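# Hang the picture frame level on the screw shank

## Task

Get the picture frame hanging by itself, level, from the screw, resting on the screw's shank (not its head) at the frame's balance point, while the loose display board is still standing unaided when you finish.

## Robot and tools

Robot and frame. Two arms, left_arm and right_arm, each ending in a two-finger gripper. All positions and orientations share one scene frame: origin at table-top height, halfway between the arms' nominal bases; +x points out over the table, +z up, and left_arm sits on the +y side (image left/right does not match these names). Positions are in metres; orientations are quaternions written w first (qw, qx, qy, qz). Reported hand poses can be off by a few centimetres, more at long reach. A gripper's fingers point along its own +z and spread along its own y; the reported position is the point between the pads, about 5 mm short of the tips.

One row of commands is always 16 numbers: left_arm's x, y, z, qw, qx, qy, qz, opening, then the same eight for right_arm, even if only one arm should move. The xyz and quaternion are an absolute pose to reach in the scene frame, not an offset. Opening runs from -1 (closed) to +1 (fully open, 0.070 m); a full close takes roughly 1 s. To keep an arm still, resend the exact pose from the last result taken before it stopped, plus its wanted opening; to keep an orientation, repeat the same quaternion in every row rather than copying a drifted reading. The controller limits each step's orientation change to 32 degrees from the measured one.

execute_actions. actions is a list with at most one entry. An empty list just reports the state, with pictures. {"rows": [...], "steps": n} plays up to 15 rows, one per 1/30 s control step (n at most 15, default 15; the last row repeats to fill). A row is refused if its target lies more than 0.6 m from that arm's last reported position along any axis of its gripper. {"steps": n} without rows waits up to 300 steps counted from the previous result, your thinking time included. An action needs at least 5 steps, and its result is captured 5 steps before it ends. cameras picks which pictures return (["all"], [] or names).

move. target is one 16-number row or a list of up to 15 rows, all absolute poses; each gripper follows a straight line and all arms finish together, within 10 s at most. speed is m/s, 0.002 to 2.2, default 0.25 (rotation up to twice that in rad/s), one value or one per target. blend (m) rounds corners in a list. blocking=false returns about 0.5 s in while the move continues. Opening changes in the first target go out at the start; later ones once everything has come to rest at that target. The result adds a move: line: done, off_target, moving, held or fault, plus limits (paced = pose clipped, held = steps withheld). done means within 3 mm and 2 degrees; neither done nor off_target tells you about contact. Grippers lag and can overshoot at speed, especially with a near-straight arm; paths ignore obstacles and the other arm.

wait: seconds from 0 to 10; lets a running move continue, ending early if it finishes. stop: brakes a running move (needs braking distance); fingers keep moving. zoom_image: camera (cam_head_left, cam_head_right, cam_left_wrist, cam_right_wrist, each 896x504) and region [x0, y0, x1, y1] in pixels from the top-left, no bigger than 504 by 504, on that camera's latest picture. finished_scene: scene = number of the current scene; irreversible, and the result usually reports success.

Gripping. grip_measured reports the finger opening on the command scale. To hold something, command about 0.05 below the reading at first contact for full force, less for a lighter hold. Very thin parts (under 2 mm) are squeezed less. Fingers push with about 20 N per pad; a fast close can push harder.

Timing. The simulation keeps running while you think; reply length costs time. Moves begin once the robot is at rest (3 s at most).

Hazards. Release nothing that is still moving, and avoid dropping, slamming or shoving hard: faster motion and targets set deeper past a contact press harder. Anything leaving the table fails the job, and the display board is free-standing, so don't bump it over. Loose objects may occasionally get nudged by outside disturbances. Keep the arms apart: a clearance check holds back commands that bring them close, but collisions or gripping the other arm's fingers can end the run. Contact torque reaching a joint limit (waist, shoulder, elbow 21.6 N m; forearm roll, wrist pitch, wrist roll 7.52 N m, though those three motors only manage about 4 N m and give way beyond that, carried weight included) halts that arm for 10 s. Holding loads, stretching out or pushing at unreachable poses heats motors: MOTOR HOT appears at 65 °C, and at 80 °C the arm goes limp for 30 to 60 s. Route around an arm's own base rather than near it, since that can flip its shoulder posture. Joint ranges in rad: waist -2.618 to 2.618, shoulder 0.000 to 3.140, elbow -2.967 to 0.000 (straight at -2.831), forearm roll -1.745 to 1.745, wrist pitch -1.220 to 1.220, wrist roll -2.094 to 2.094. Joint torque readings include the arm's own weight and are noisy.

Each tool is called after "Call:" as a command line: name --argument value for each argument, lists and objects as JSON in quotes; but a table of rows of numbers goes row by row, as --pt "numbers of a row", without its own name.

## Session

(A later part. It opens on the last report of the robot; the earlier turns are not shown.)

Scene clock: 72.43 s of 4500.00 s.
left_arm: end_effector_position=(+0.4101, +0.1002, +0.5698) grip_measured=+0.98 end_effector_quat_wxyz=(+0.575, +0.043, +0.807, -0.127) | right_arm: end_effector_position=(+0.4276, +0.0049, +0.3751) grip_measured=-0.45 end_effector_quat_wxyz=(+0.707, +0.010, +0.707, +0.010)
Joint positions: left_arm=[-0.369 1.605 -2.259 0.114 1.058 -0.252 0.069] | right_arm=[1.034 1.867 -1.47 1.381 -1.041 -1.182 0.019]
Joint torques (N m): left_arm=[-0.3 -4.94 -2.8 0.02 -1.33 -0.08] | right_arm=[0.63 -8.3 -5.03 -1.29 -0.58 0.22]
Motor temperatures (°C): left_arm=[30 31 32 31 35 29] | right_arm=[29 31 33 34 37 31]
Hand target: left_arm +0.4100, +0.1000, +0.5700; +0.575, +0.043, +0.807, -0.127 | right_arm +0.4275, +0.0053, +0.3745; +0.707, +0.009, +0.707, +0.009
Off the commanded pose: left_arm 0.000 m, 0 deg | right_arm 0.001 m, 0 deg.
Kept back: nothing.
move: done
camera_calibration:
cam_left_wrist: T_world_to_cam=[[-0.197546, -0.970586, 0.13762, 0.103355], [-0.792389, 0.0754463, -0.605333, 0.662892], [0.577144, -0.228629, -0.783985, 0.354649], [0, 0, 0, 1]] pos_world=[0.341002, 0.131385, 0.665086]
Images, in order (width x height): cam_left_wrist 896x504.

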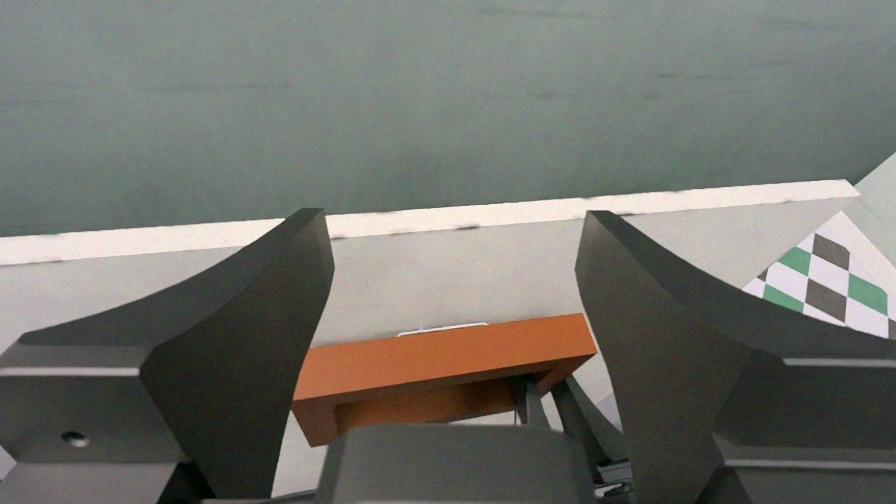

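Call:
move --target '[0.41,0.10,0.57,0.575,0.043,0.807,-0.127,0.98,0.4275,0.0057,0.3698,0.70704,0.0093,0.70704,0.0093,-0.54]' --speed 0.02 --cameras '["cam_left_wrist"]'

Call:
zoom_image --camera "cam_left_wrist" --region '[390, 300, 510, 390]'

Scene clock: 73.43 s of 4500.00 s.
left_arm: end_effector_position=(+0.4101, +0.1002, +0.5698) grip_measured=+0.98 end_effector_quat_wxyz=(+0.575, +0.043, +0.807, -0.127) | right_arm: end_effector_position=(+0.4276, +0.0056, +0.3715) grip_measured=-0.45 end_effector_quat_wxyz=(+0.708, +0.010, +0.706, +0.010)
Joint positions: left_arm=[-0.369 1.605 -2.259 0.114 1.058 -0.252 0.069] | right_arm=[1.035 1.872 -1.46 1.37 -1.045 -1.162 0.019]
Joint torques (N m): left_arm=[-0.48 -4.91 -2.69 0.07 -1.31 -0.08] | right_arm=[0.3 -5.82 -2.55 -0.32 -0.37 -0.18]
Motor temperatures (°C): left_arm=[30 31 32 31 35 29] | right_arm=[29 31 33 34 37 31]
Hand target: left_arm +0.4100, +0.1000, +0.5700; +0.575, +0.043, +0.807, -0.127 | right_arm +0.4275, +0.0057, +0.3698; +0.707, +0.009, +0.707, +0.009
Off the commanded pose: left_arm 0.000 m, 0 deg | right_arm 0.002 m, 0 deg.
Kept back: nothing.
move: done
camera_calibration:
cam_left_wrist: T_world_to_cam=[[-0.197546, -0.970586, 0.13762, 0.103355], [-0.792389, 0.0754463, -0.605333, 0.662892], [0.577144, -0.228629, -0.783985, 0.354649], [0, 0, 0, 1]] pos_world=[0.341002, 0.131385, 0.665086]
Images, in order (width x height): cam_left_wrist 896x504.

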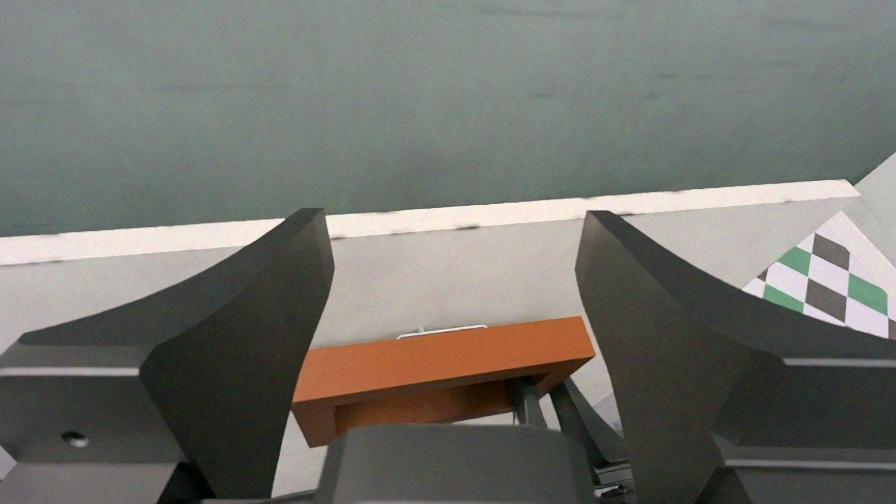

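Scaled by 4.200 from the camera's 896x504 image, which has a finer 1280x720 frame.

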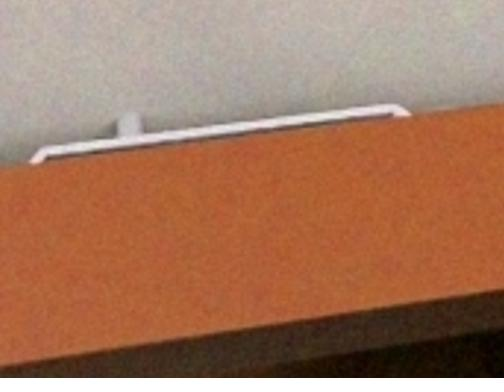

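Call:
zoom_image --camera "cam_left_wrist" --region '[395, 315, 445, 350]'

Scaled by 10.080 from the camera's 896x504 image, which has a finer 1280x720 frame.

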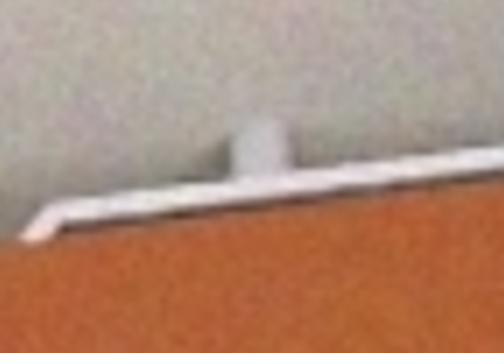

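Call:
move --pt "0.41 0.10 0.57 0.575 0.043 0.807 -0.127 0.98 0.4275 0.0056 0.371 0.70704 0.0093 0.70704 0.0093 -0.54" --pt "0.41 0.10 0.57 0.575 0.043 0.807 -0.127 0.98 0.4275 0.0056 0.371 0.70704 0.0093 0.70704 0.0093 -0.42" --speed 0.02 --cameras '["cam_left_wrist","cam_right_wrist"]'

Call:
zoom_image --camera "cam_left_wrist" --region '[390, 300, 510, 390]'

Scene clock: 75.70 s of 4500.00 s.
left_arm: end_effector_position=(+0.4101, +0.1002, +0.5698) grip_measured=+0.98 end_effector_quat_wxyz=(+0.575, +0.043, +0.807, -0.127) | right_arm: end_effector_position=(+0.4270, +0.0071, +0.3708) grip_measured=-0.42 end_effector_quat_wxyz=(+0.707, +0.007, +0.707, +0.010)
Joint positions: left_arm=[-0.369 1.605 -2.259 0.114 1.058 -0.252 0.069] | right_arm=[1.037 1.873 -1.461 1.373 -1.042 -1.169 0.02]
Joint torques (N m): left_arm=[-0.26 -4.84 -2.64 0.06 -1.33 -0.09] | right_arm=[-1.62 -8.94 -4.22 -0.47 -0.75 0.31]
Motor temperatures (°C): left_arm=[30 31 32 31 35 29] | right_arm=[29 31 33 34 37 31]
Hand target: left_arm +0.4100, +0.1000, +0.5700; +0.575, +0.043, +0.807, -0.127 | right_arm +0.4275, +0.0056, +0.3710; +0.707, +0.009, +0.707, +0.009
Off the commanded pose: left_arm 0.000 m, 0 deg | right_arm 0.002 m, 0 deg.
Kept back: nothing.
move: done
camera_calibration:
cam_left_wrist: T_world_to_cam=[[-0.197546, -0.970586, 0.13762, 0.103355], [-0.792389, 0.0754463, -0.605333, 0.662892], [0.577144, -0.228629, -0.783985, 0.354649], [0, 0, 0, 1]] pos_world=[0.341002, 0.131385, 0.665086]
cam_right_wrist: T_world_to_cam=[[-0.00542082, -0.99806, -0.0620286, 0.0330764], [-0.610147, 0.052446, -0.79055, 0.54705], [0.79227, 0.0335611, -0.609248, 0.00570615], [0, 0, 0, 1]] pos_world=[0.32944, 0.00413018, 0.437999]
Images, in order (width x height): cam_left_wrist 896x504, cam_right_wrist 896x504.

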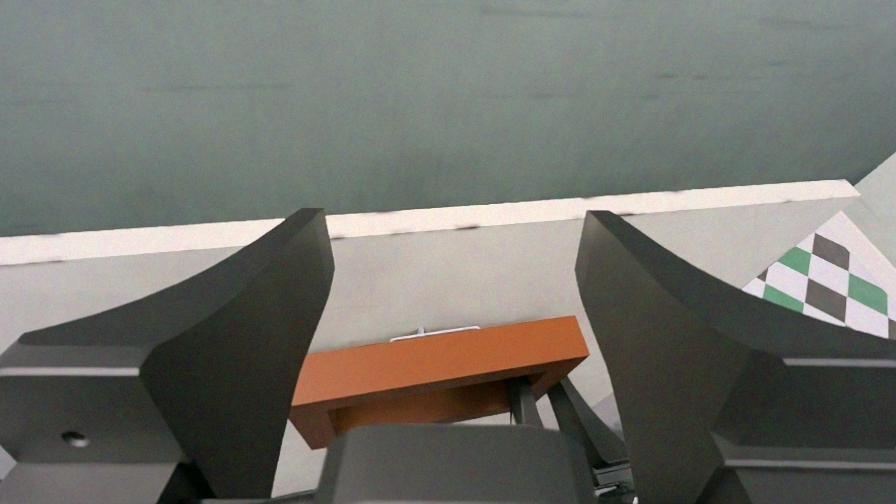

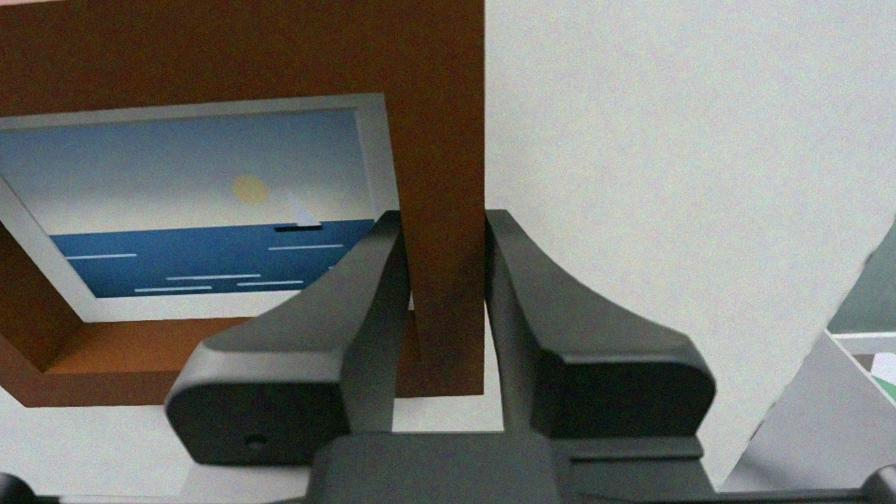

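Scaled by 4.200 from the camera's 896x504 image, which has a finer 1280x720 frame.

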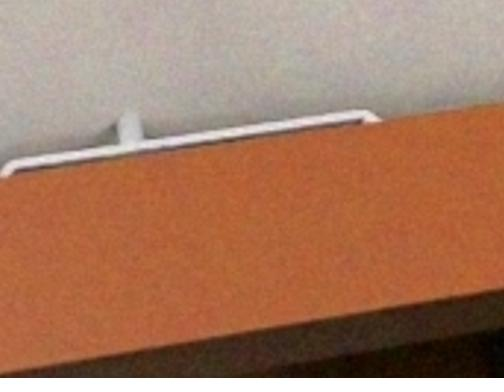

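Call:
move --pt "0.41 0.10 0.57 0.575 0.043 0.807 -0.127 0.98 0.4275 0.0066 0.371 0.70704 0.0093 0.70704 0.0093 -0.54" --pt "0.41 0.10 0.57 0.575 0.043 0.807 -0.127 0.98 0.4275 0.0066 0.3755 0.70704 0.0093 0.70704 0.0093 -0.54" --pt "0.41 0.10 0.57 0.575 0.043 0.807 -0.127 0.98 0.4275 0.0018 0.3755 0.70704 0.0093 0.70704 0.0093 -0.54" --speed 0.02 --cameras '["cam_left_wrist","cam_right_wrist"]'

Call:
zoom_image --camera "cam_left_wrist" --region '[390, 300, 510, 390]'

Scene clock: 78.20 s of 4500.00 s.
left_arm: end_effector_position=(+0.4101, +0.1002, +0.5698) grip_measured=+0.98 end_effector_quat_wxyz=(+0.575, +0.043, +0.807, -0.127) | right_arm: end_effector_position=(+0.4277, +0.0012, +0.3752) grip_measured=-0.43 end_effector_quat_wxyz=(+0.707, +0.010, +0.707, +0.009)
Joint positions: left_arm=[-0.369 1.605 -2.259 0.114 1.058 -0.252 0.069] | right_arm=[1.029 1.857 -1.457 1.38 -1.038 -1.18 0.02]
Joint torques (N m): left_arm=[-0.26 -4.93 -2.74 0.02 -1.34 -0.09] | right_arm=[-0.18 -9.63 -4.66 -1.44 -0.38 0.5]
Motor temperatures (°C): left_arm=[30 31 32 31 35 29] | right_arm=[29 31 33 34 38 31]
Hand target: left_arm +0.4100, +0.1000, +0.5700; +0.575, +0.043, +0.807, -0.127 | right_arm +0.4275, +0.0018, +0.3755; +0.707, +0.009, +0.707, +0.009
Off the commanded pose: left_arm 0.000 m, 0 deg | right_arm 0.001 m, 0 deg.
Kept back: nothing.
move: done
camera_calibration:
cam_left_wrist: T_world_to_cam=[[-0.197546, -0.970586, 0.13762, 0.103355], [-0.792389, 0.0754463, -0.605333, 0.662892], [0.577144, -0.228629, -0.783985, 0.354649], [0, 0, 0, 1]] pos_world=[0.341002, 0.131385, 0.665086]
cam_right_wrist: T_world_to_cam=[[-0.0120862, -0.997784, -0.0654338, 0.031573], [-0.61091, 0.0591738, -0.789486, 0.551108], [0.791608, 0.0304323, -0.610271, 0.00874626], [0, 0, 0, 1]] pos_world=[0.330135, -0.00137433, 0.442496]
Images, in order (width x height): cam_left_wrist 896x504, cam_right_wrist 896x504.

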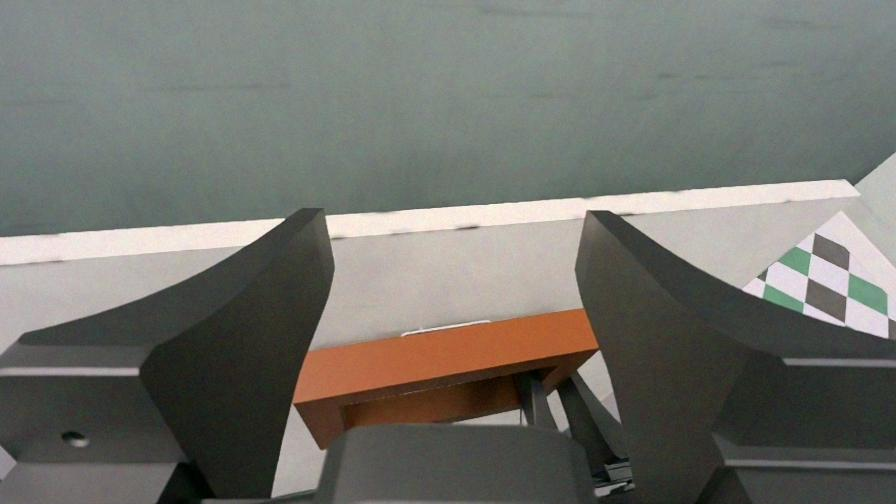

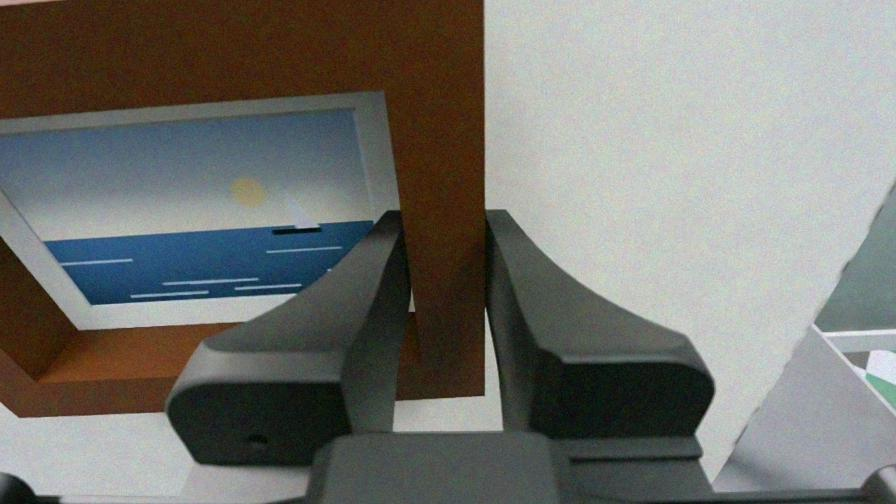

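Scaled by 4.200 from the camera's 896x504 image, which has a finer 1280x720 frame.

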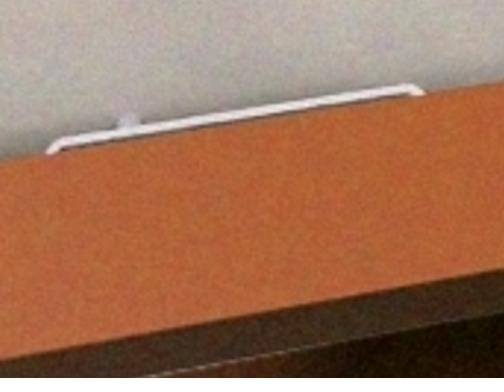

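Call:
move --target '[0.41,0.10,0.57,0.575,0.043,0.807,-0.127,0.98,0.4275,0.0024,0.374,0.7068,0.0216,0.7068,0.0216,-0.54]' --speed 0.02 --cameras '["cam_left_wrist","cam_right_wrist"]'

Call:
zoom_image --camera "cam_left_wrist" --region '[390, 300, 510, 390]'

Scene clock: 79.70 s of 4500.00 s.
left_arm: end_effector_position=(+0.4101, +0.1002, +0.5698) grip_measured=+0.98 end_effector_quat_wxyz=(+0.575, +0.043, +0.807, -0.127) | right_arm: end_effector_position=(+0.4277, +0.0022, +0.3743) grip_measured=-0.43 end_effector_quat_wxyz=(+0.707, +0.022, +0.707, +0.022)
Joint positions: left_arm=[-0.369 1.605 -2.259 0.114 1.058 -0.252 0.069] | right_arm=[1.03 1.86 -1.456 1.377 -1.038 -1.139 0.02]
Joint torques (N m): left_arm=[-0.3 -4.83 -2.68 0.02 -1.37 -0.08] | right_arm=[0.06 -8.43 -4.41 -1.39 -0.69 0.39]
Motor temperatures (°C): left_arm=[30 31 32 31 35 29] | right_arm=[29 31 33 34 38 31]
Hand target: left_arm +0.4100, +0.1000, +0.5700; +0.575, +0.043, +0.807, -0.127 | right_arm +0.4275, +0.0024, +0.3740; +0.707, +0.022, +0.707, +0.022
Off the commanded pose: left_arm 0.000 m, 0 deg | right_arm 0.000 m, 0 deg.
Kept back: nothing.
move: done
camera_calibration:
cam_left_wrist: T_world_to_cam=[[-0.197546, -0.970586, 0.13762, 0.103355], [-0.792389, 0.0754463, -0.605333, 0.662892], [0.577144, -0.228629, -0.783985, 0.354649], [0, 0, 0, 1]] pos_world=[0.341002, 0.131385, 0.665086]
cam_right_wrist: T_world_to_cam=[[-0.010036, -0.994852, -0.100837, 0.0449484], [-0.610187, 0.0859835, -0.787577, 0.549188], [0.792194, 0.0536254, -0.607909, 0.00696861], [0, 0, 0, 1]] pos_world=[0.330038, -0.00287783, 0.441297]
Images, in order (width x height): cam_left_wrist 896x504, cam_right_wrist 896x504.

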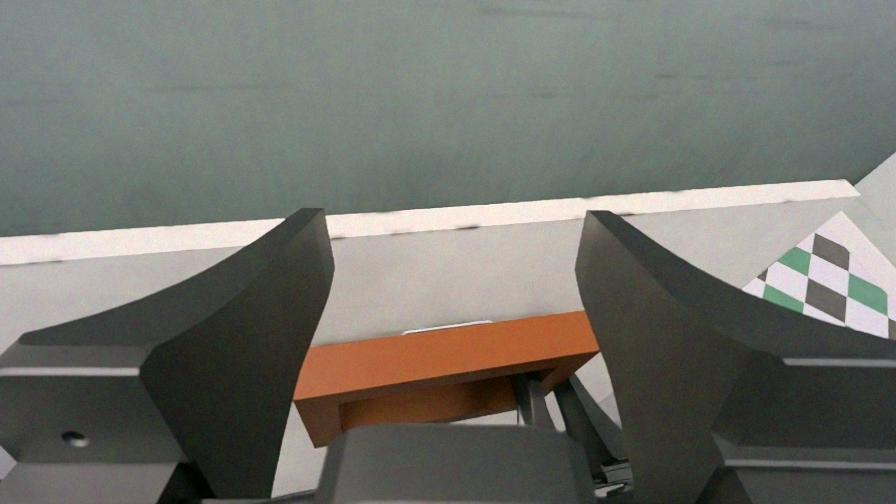

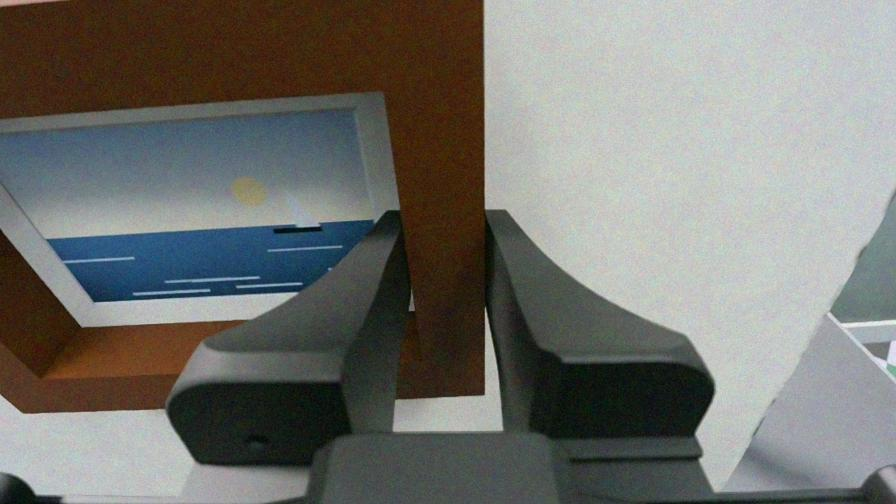

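Scaled by 4.200 from the camera's 896x504 image, which has a finer 1280x720 frame.

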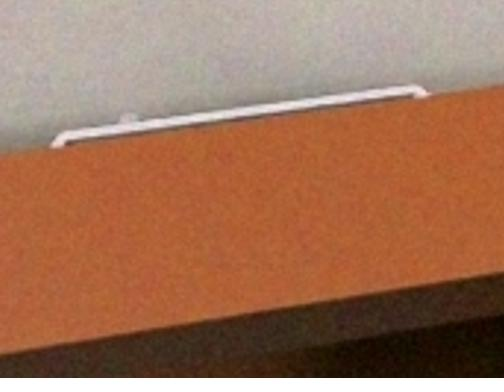

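Call:
move --target '[0.41,0.10,0.57,0.575,0.043,0.807,-0.127,0.98,0.4275,0.0022,0.3695,0.7068,0.0216,0.7068,0.0216,-0.54]' --speed 0.015 --cameras '["cam_left_wrist"]'

Call:
zoom_image --camera "cam_left_wrist" --region '[390, 300, 510, 390]'

Scene clock: 81.93 s of 4500.00 s.
left_arm: end_effector_position=(+0.4101, +0.1002, +0.5698) grip_measured=+0.98 end_effector_quat_wxyz=(+0.575, +0.043, +0.807, -0.127) | right_arm: end_effector_position=(+0.4275, +0.0019, +0.3698) grip_measured=-0.43 end_effector_quat_wxyz=(+0.707, +0.022, +0.707, +0.022)
Joint positions: left_arm=[-0.369 1.605 -2.259 0.114 1.058 -0.252 0.069] | right_arm=[1.03 1.862 -1.442 1.367 -1.041 -1.12 0.02]
Joint torques (N m): left_arm=[-0.34 -4.83 -2.84 0.03 -1.37 -0.09] | right_arm=[-0.66 -8.42 -4.46 -1.37 -0.6 0.38]
Motor temperatures (°C): left_arm=[30 31 32 31 35 29] | right_arm=[29 31 33 34 38 31]
Hand target: left_arm +0.4100, +0.1000, +0.5700; +0.575, +0.043, +0.807, -0.127 | right_arm +0.4275, +0.0022, +0.3695; +0.707, +0.022, +0.707, +0.022
Off the commanded pose: left_arm 0.000 m, 0 deg | right_arm 0.000 m, 0 deg.
Kept back: nothing.
move: done
camera_calibration:
cam_left_wrist: T_world_to_cam=[[-0.197546, -0.970586, 0.13762, 0.103355], [-0.792389, 0.0754463, -0.605333, 0.662892], [0.577144, -0.228629, -0.783985, 0.354649], [0, 0, 0, 1]] pos_world=[0.341002, 0.131385, 0.665086]
Images, in order (width x height): cam_left_wrist 896x504.

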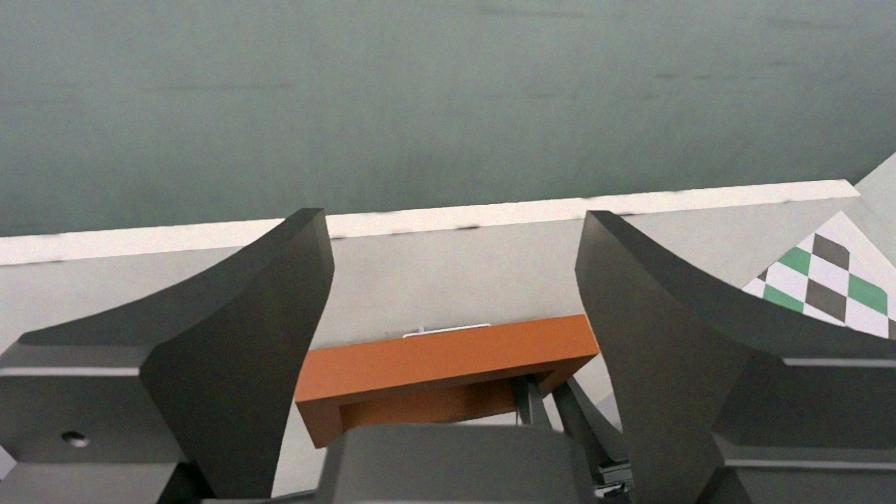

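Scaled by 4.200 from the camera's 896x504 image, which has a finer 1280x720 frame.

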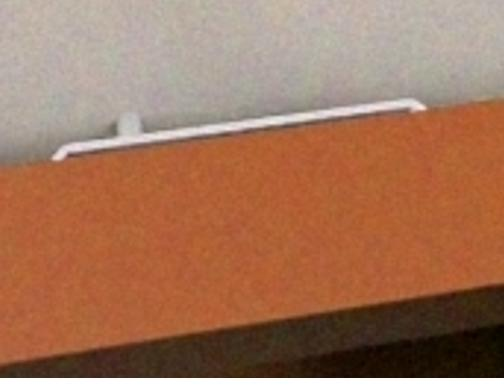

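Call:
move --target '[0.41,0.10,0.57,0.575,0.043,0.807,-0.127,0.98,0.4275,0.0022,0.3678,0.7068,0.0216,0.7068,0.0216,-0.54]' --speed 0.015 --cameras '["cam_left_wrist","cam_right_wrist"]'

Call:
zoom_image --camera "cam_left_wrist" --region '[390, 300, 510, 390]'

Scene clock: 82.87 s of 4500.00 s.
left_arm: end_effector_position=(+0.4101, +0.1002, +0.5698) grip_measured=+0.98 end_effector_quat_wxyz=(+0.575, +0.043, +0.807, -0.127) | right_arm: end_effector_position=(+0.4275, +0.0021, +0.3679) grip_measured=-0.43 end_effector_quat_wxyz=(+0.707, +0.022, +0.707, +0.022)
Joint positions: left_arm=[-0.369 1.605 -2.259 0.114 1.058 -0.252 0.069] | right_arm=[1.03 1.864 -1.437 1.363 -1.042 -1.113 0.02]
Joint torques (N m): left_arm=[-0.19 -4.85 -2.86 -0.01 -1.38 -0.06] | right_arm=[-0.51 -8.19 -4.23 -1.37 -0.58 0.42]
Motor temperatures (°C): left_arm=[30 31 32 31 35 29] | right_arm=[29 31 33 34 38 31]
Hand target: left_arm +0.4100, +0.1000, +0.5700; +0.575, +0.043, +0.807, -0.127 | right_arm +0.4275, +0.0022, +0.3678; +0.707, +0.022, +0.707, +0.022
Off the commanded pose: left_arm 0.000 m, 0 deg | right_arm 0.000 m, 0 deg.
Kept back: nothing.
move: done
camera_calibration:
cam_left_wrist: T_world_to_cam=[[-0.197546, -0.970586, 0.13762, 0.103355], [-0.792389, 0.0754463, -0.605333, 0.662892], [0.577144, -0.228629, -0.783985, 0.354649], [0, 0, 0, 1]] pos_world=[0.341002, 0.131385, 0.665086]
cam_right_wrist: T_world_to_cam=[[-0.0100018, -0.994912, -0.100255, 0.0438469], [-0.610285, 0.0854951, -0.787555, 0.544203], [0.792118, 0.053307, -0.608035, 0.00330746], [0, 0, 0, 1]] pos_world=[0.329938, -0.00307926, 0.434997]
Images, in order (width x height): cam_left_wrist 896x504, cam_right_wrist 896x504.

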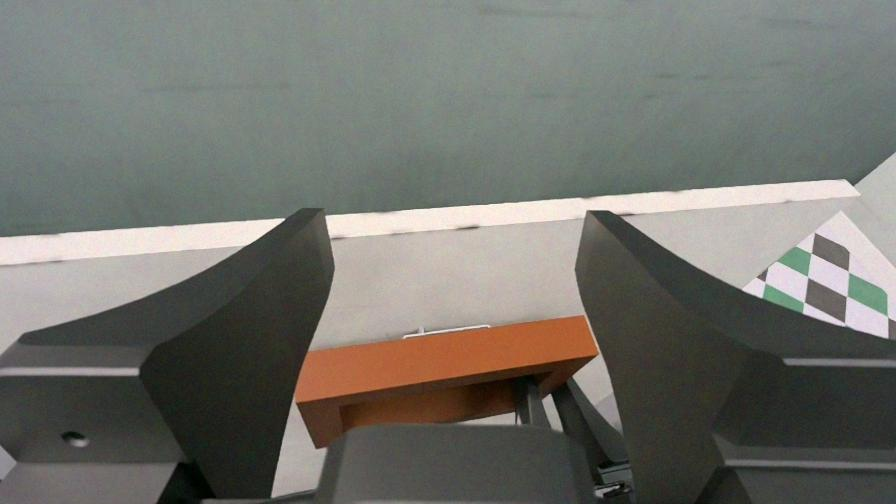

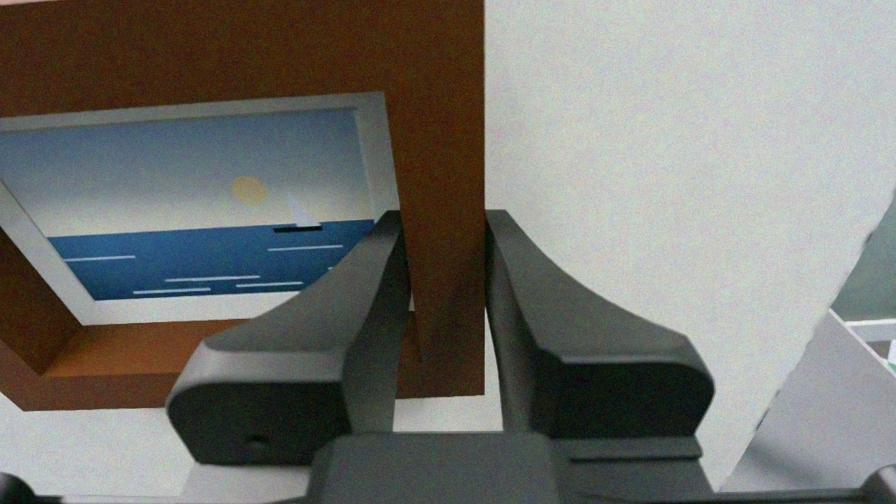

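Scaled by 4.200 from the camera's 896x504 image, which has a finer 1280x720 frame.

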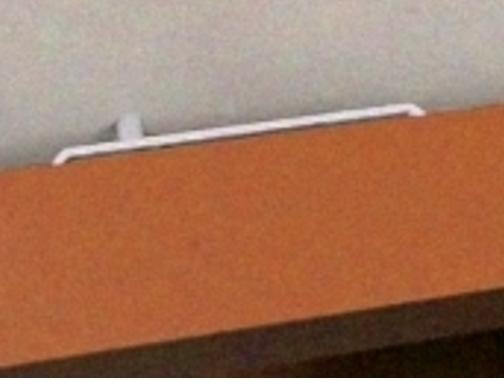

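Call:
move --target '[0.41,0.10,0.57,0.575,0.043,0.807,-0.127,0.98,0.4275,0.0022,0.3668,0.7068,0.0216,0.7068,0.0216,-0.54]' --speed 0.015 --cameras '["cam_left_wrist"]'

Call:
zoom_image --camera "cam_left_wrist" --region '[390, 300, 510, 390]'

Scene clock: 83.83 s of 4500.00 s.
left_arm: end_effector_position=(+0.4101, +0.1002, +0.5698) grip_measured=+0.98 end_effector_quat_wxyz=(+0.575, +0.043, +0.807, -0.127) | right_arm: end_effector_position=(+0.4276, +0.0023, +0.3673) grip_measured=-0.43 end_effector_quat_wxyz=(+0.707, +0.022, +0.707, +0.022)
Joint positions: left_arm=[-0.369 1.605 -2.259 0.114 1.058 -0.252 0.069] | right_arm=[1.03 1.865 -1.436 1.36 -1.042 -1.109 0.02]
Joint torques (N m): left_arm=[-0.3 -4.87 -2.84 0.01 -1.38 -0.06] | right_arm=[-0.37 -7.61 -3.57 -0.79 -0.74 0.4]
Motor temperatures (°C): left_arm=[30 31 32 31 35 29] | right_arm=[29 31 33 34 38 31]
Hand target: left_arm +0.4100, +0.1000, +0.5700; +0.575, +0.043, +0.807, -0.127 | right_arm +0.4275, +0.0022, +0.3668; +0.707, +0.022, +0.707, +0.022
Off the commanded pose: left_arm 0.000 m, 0 deg | right_arm 0.001 m, 0 deg.
Kept back: nothing.
move: done
camera_calibration:
cam_left_wrist: T_world_to_cam=[[-0.197546, -0.970586, 0.13762, 0.103355], [-0.792389, 0.0754463, -0.605333, 0.662892], [0.577144, -0.228629, -0.783985, 0.354649], [0, 0, 0, 1]] pos_world=[0.341002, 0.131385, 0.665086]
Images, in order (width x height): cam_left_wrist 896x504.

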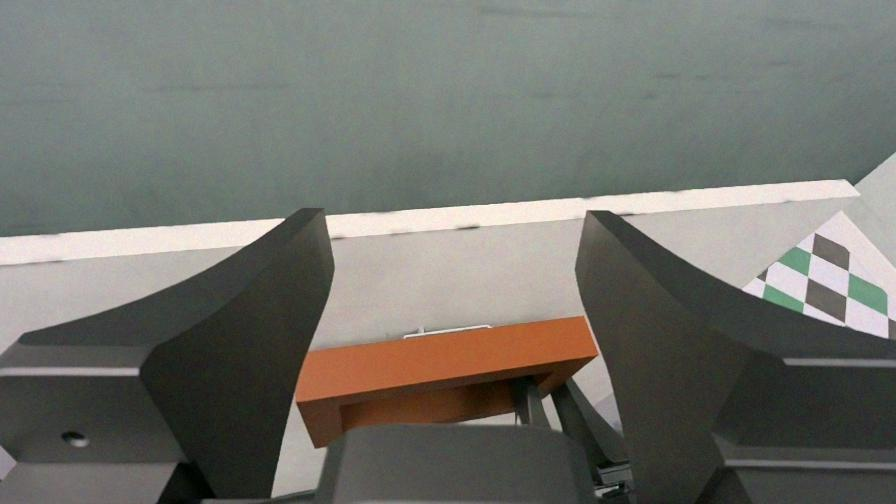

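Scaled by 4.200 from the camera's 896x504 image, which has a finer 1280x720 frame.

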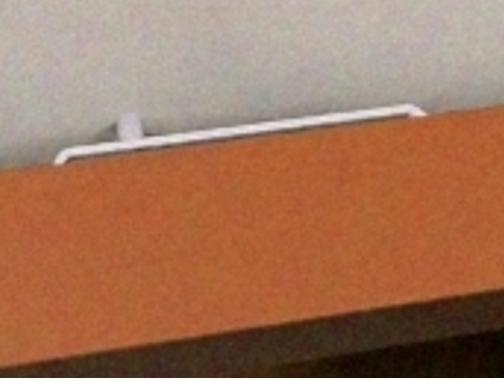

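Call:
move --pt "0.41 0.10 0.57 0.575 0.043 0.807 -0.127 0.98 0.4275 0.0022 0.367 0.7068 0.0216 0.7068 0.0216 -0.41" --pt "0.41 0.10 0.57 0.575 0.043 0.807 -0.127 0.98 0.4275 0.0022 0.367 0.7068 0.0216 0.7068 0.0216 -0.35" --pt "0.41 0.10 0.57 0.575 0.043 0.807 -0.127 0.98 0.4275 0.0022 0.367 0.7068 0.0216 0.7068 0.0216 -0.2" --speed 0.015 --cameras '["cam_left_wrist","cam_right_wrist"]'

Call:
zoom_image --camera "cam_left_wrist" --region '[390, 300, 510, 390]'

Scene clock: 85.83 s of 4500.00 s.
left_arm: end_effector_position=(+0.4101, +0.1002, +0.5698) grip_measured=+0.98 end_effector_quat_wxyz=(+0.575, +0.043, +0.807, -0.127) | right_arm: end_effector_position=(+0.4276, +0.0020, +0.3671) grip_measured=-0.20 end_effector_quat_wxyz=(+0.707, +0.022, +0.707, +0.022)
Joint positions: left_arm=[-0.369 1.605 -2.259 0.114 1.058 -0.252 0.069] | right_arm=[1.03 1.865 -1.436 1.362 -1.043 -1.109 0.028]
Joint torques (N m): left_arm=[-0.2 -4.9 -2.68 0.01 -1.4 -0.06] | right_arm=[0.73 -7.59 -4.38 -1.09 -0.21 -0.12]
Motor temperatures (°C): left_arm=[30 31 32 31 35 29] | right_arm=[29 31 33 34 38 31]
Hand target: left_arm +0.4100, +0.1000, +0.5700; +0.575, +0.043, +0.807, -0.127 | right_arm +0.4275, +0.0022, +0.3670; +0.707, +0.022, +0.707, +0.022
Off the commanded pose: left_arm 0.000 m, 0 deg | right_arm 0.000 m, 0 deg.
Kept back: nothing.
move: done
camera_calibration:
cam_left_wrist: T_world_to_cam=[[-0.197546, -0.970586, 0.13762, 0.103355], [-0.792389, 0.0754463, -0.605333, 0.662892], [0.577144, -0.228629, -0.783985, 0.354649], [0, 0, 0, 1]] pos_world=[0.341002, 0.131385, 0.665086]
cam_right_wrist: T_world_to_cam=[[-0.010625, -0.994814, -0.101151, 0.0442644], [-0.610155, 0.0865919, -0.787536, 0.543595], [0.792211, 0.0533503, -0.607911, 0.00266289], [0, 0, 0, 1]] pos_world=[0.330038, -0.00317821, 0.434197]
Images, in order (width x height): cam_left_wrist 896x504, cam_right_wrist 896x504.

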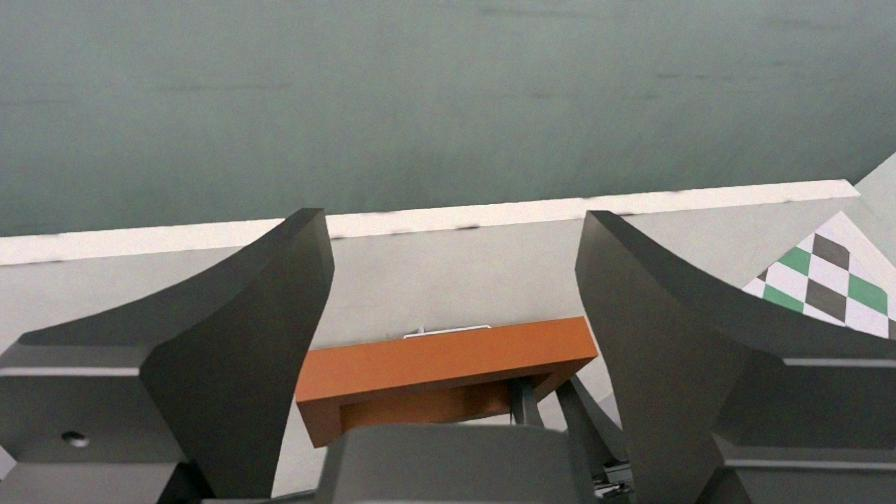

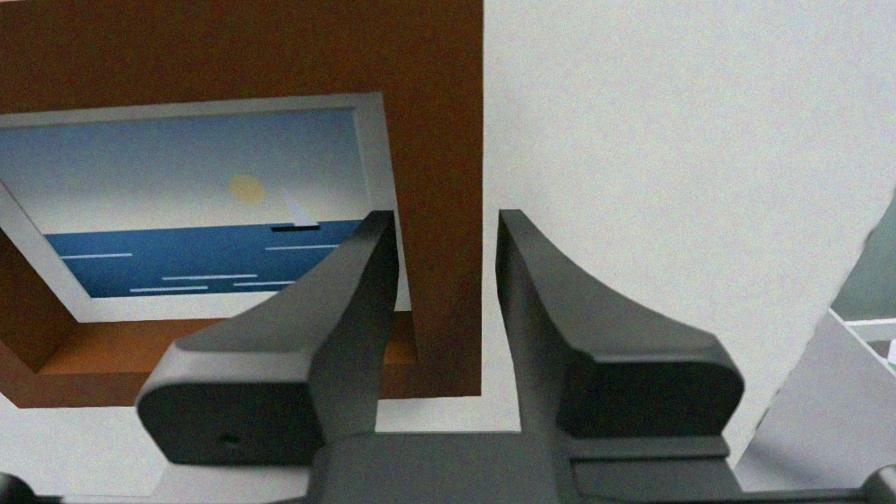

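Scaled by 4.200 from the camera's 896x504 image, which has a finer 1280x720 frame.

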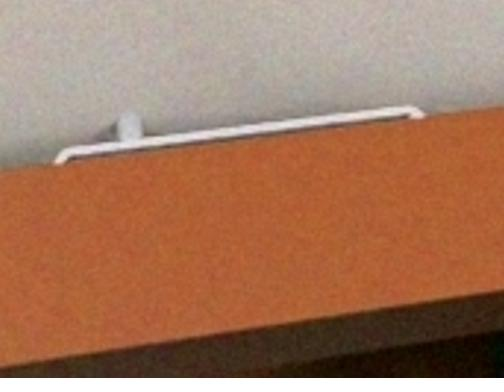

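Call:
move --pt "0.41 0.10 0.57 0.575 0.043 0.807 -0.127 0.98 0.4275 0.0022 0.367 0.7068 0.0216 0.7068 0.0216 0.2" --pt "0.41 0.10 0.57 0.575 0.043 0.807 -0.127 0.98 0.38 0.0022 0.367 0.7068 0.0216 0.7068 0.0216 0.2" --pt "0.41 0.10 0.57 0.575 0.043 0.807 -0.127 0.98 0.30 0.003 0.40 0.7071 0 0.7071 0 0.2" --pt "0.41 0.10 0.57 0.575 0.043 0.807 -0.127 0.98 0.29 0.003 0.49 0.7071 0 0.7071 0 0.2" --speed '[0.05,0.06,0.2,0.2]' --cameras '["cam_right_wrist","cam_left_wrist"]'

Call:
zoom_image --camera "cam_right_wrist" --region '[200, 160, 520, 380]'

Scene clock: 89.03 s of 4500.00 s.
left_arm: end_effector_position=(+0.4101, +0.1002, +0.5698) grip_measured=+0.98 end_effector_quat_wxyz=(+0.575, +0.043, +0.807, -0.127) | right_arm: end_effector_position=(+0.2903, +0.0025, +0.4907) grip_measured=+0.20 end_effector_quat_wxyz=(+0.708, -0.048, +0.703, +0.049)
Joint positions: left_arm=[-0.369 1.605 -2.259 0.114 1.058 -0.252 0.069] | right_arm=[1.385 1.552 -1.514 1.581 -1.225 -1.62 0.042]
Joint torques (N m): left_arm=[-0.2 -4.94 -2.7 0 -1.4 -0.06] | right_arm=[0.28 -4.5 -3.5 -1.06 0.1 0.25]
Motor temperatures (°C): left_arm=[30 31 32 31 35 29] | right_arm=[28 31 33 34 37 31]
Hand target: left_arm +0.4100, +0.1000, +0.5700; +0.575, +0.043, +0.807, -0.127 | right_arm +0.2904, +0.0029, +0.4900; +0.708, -0.048, +0.703, +0.048
Off the commanded pose: left_arm 0.000 m, 0 deg | right_arm 0.001 m, 8 deg.
joint read past its limit (right arm) — joint 5 (wrist pitch), lower limit.
joint sent to its limit (right arm) — joint 5 (wrist pitch), lower limit.
Kept back: nothing.
move: off_target (right_arm)
camera_calibration:
cam_left_wrist: T_world_to_cam=[[-0.197546, -0.970586, 0.13762, 0.103355], [-0.792389, 0.0754463, -0.605333, 0.662892], [0.577144, -0.228629, -0.783985, 0.354649], [0, 0, 0, 1]] pos_world=[0.341002, 0.131385, 0.665086]
cam_right_wrist: T_world_to_cam=[[0.126717, -0.991164, -0.0392106, -0.014392], [-0.60362, -0.0456821, -0.795962, 0.559635], [0.787138, 0.12453, -0.604075, 0.185957], [0, 0, 0, 1]] pos_world=[0.193257, -0.0118567, 0.557216]
Images, in order (width x height): cam_left_wrist 896x504, cam_right_wrist 896x504.

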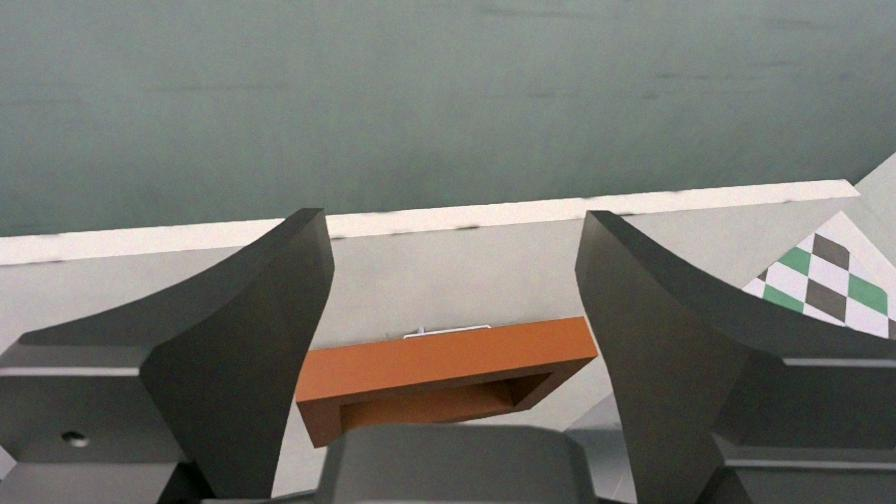

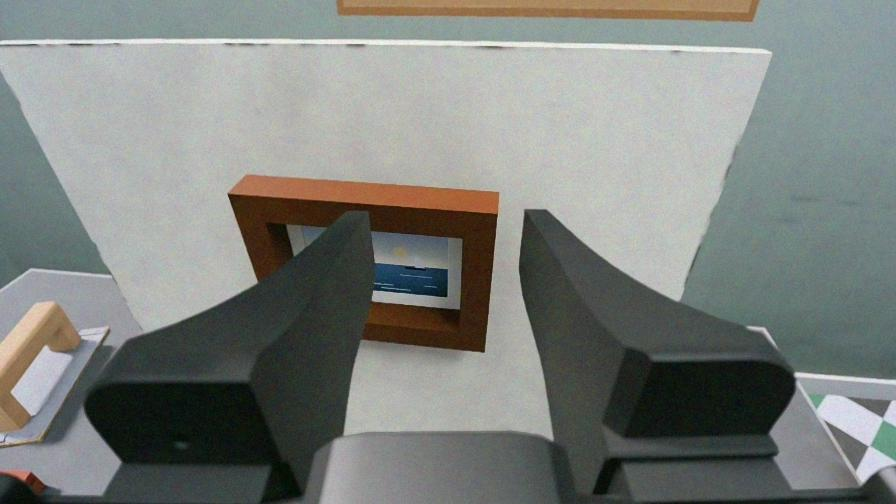

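Scaled by 1.575 from the camera's 896x504 image, which has a finer 1280x720 frame.

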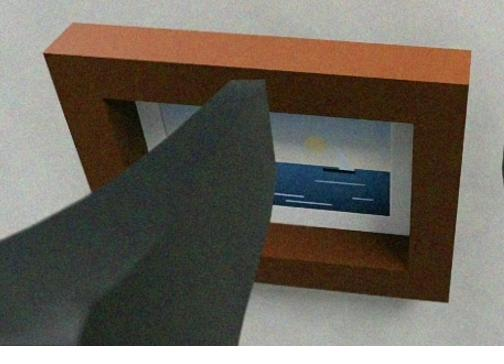

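Call:
move --pt "0.38 0.22 0.62 0.575 0.043 0.807 -0.127 0.98 0.29 0.003 0.49 0.7071 0 0.7071 0 -1" --pt "0.38 0.22 0.62 0.575 0.043 0.807 -0.127 0.98 0.32 0.13 0.49 0.7071 0 0.7071 0 -1" --pt "0.38 0.22 0.62 0.575 0.043 0.807 -0.127 0.98 0.37 0.138 0.475 0.7071 0 0.7071 0 -1" --speed 0.2

Scene clock: 92.90 s of 4500.00 s.
left_arm: end_effector_position=(+0.3800, +0.2202, +0.6195) grip_measured=+0.98 end_effector_quat_wxyz=(+0.611, +0.035, +0.781, -0.125) | right_arm: end_effector_position=(+0.3697, +0.1374, +0.4746) grip_measured=-1.00 end_effector_quat_wxyz=(+0.722, -0.022, +0.692, +0.022)
Joint positions: left_arm=[0.221 1.573 -2.42 -0.481 1.222 0.128 0.069] | right_arm=[1.286 2.411 -2.797 1.707 -1.223 -2.062 0]
Joint torques (N m): left_arm=[-0.54 -3.81 -2.2 -0.15 -0.67 -0.17] | right_arm=[0.28 -10.72 -3.13 -1.04 0.46 0.23]
Motor temperatures (°C): left_arm=[30 31 32 31 35 29] | right_arm=[28 31 33 34 37 31]
Hand target: left_arm +0.3800, +0.2199, +0.6196; +0.611, +0.035, +0.781, -0.126 | right_arm +0.3698, +0.1375, +0.4746; +0.722, -0.022, +0.692, +0.022
Off the commanded pose: left_arm 0.001 m, 5 deg | right_arm 0.001 m, 4 deg.
elbow stopped short (right arm): the move would have taken joint 3 (elbow) straighter than the controller allows.
elbow read too straight (right arm): the controller reads joint 3 (elbow) straighter than it allows; while it does, the hand can move without a command.
joint sent to its limit (left arm) — joint 5 (wrist pitch), upper limit.
Kept back: nothing.
move: off_target (left_arm, right_arm)
camera_calibration:
cam_left_wrist: T_world_to_cam=[[-0.187928, -0.972541, 0.137285, 0.204088], [-0.737627, 0.0474569, -0.673539, 0.687683], [0.648529, -0.227842, -0.726291, 0.375366], [0, 0, 0, 1]] pos_world=[0.302172, 0.251372, 0.707788]
cam_right_wrist: T_world_to_cam=[[0.0529383, -0.997882, -0.0377916, 0.136163], [-0.577383, 0.000290782, -0.816473, 0.594605], [0.814755, 0.0650429, -0.576145, 0.0816881], [0, 0, 0, 1]] pos_world=[0.269551, 0.130389, 0.537689]

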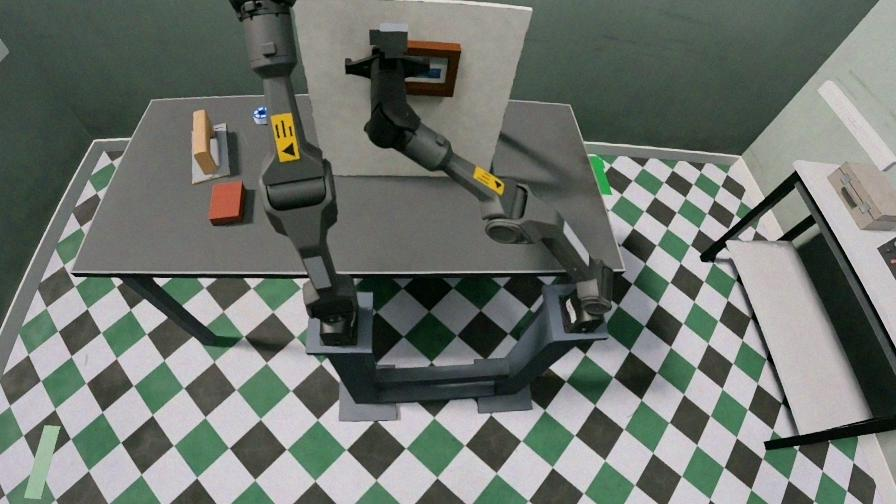

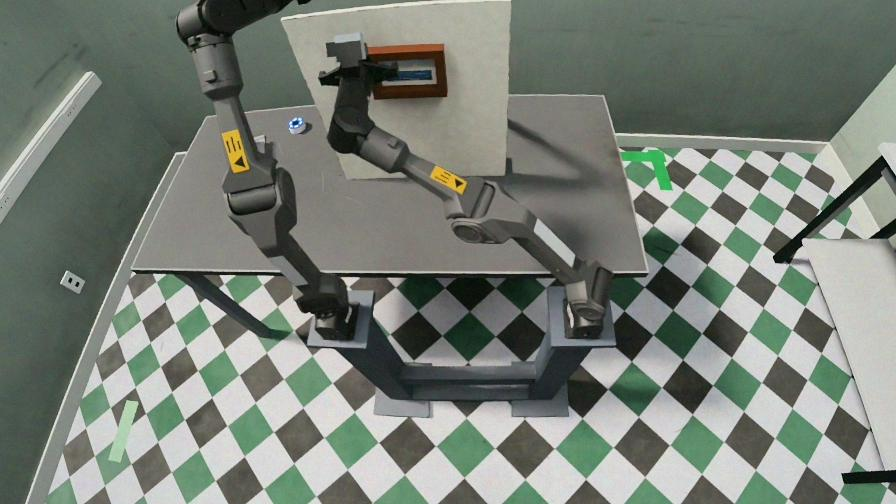

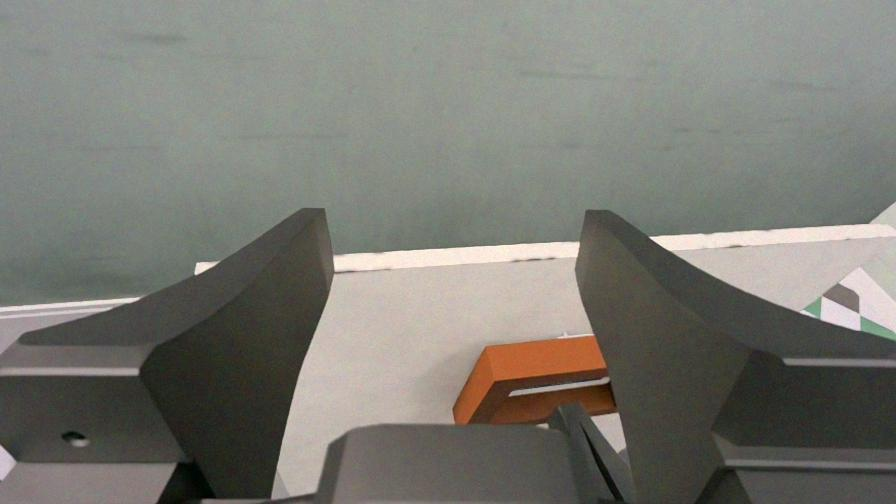

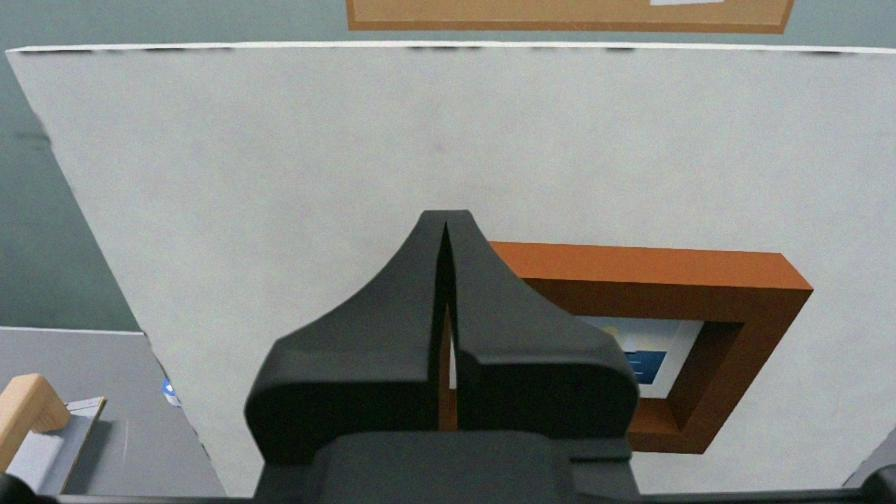

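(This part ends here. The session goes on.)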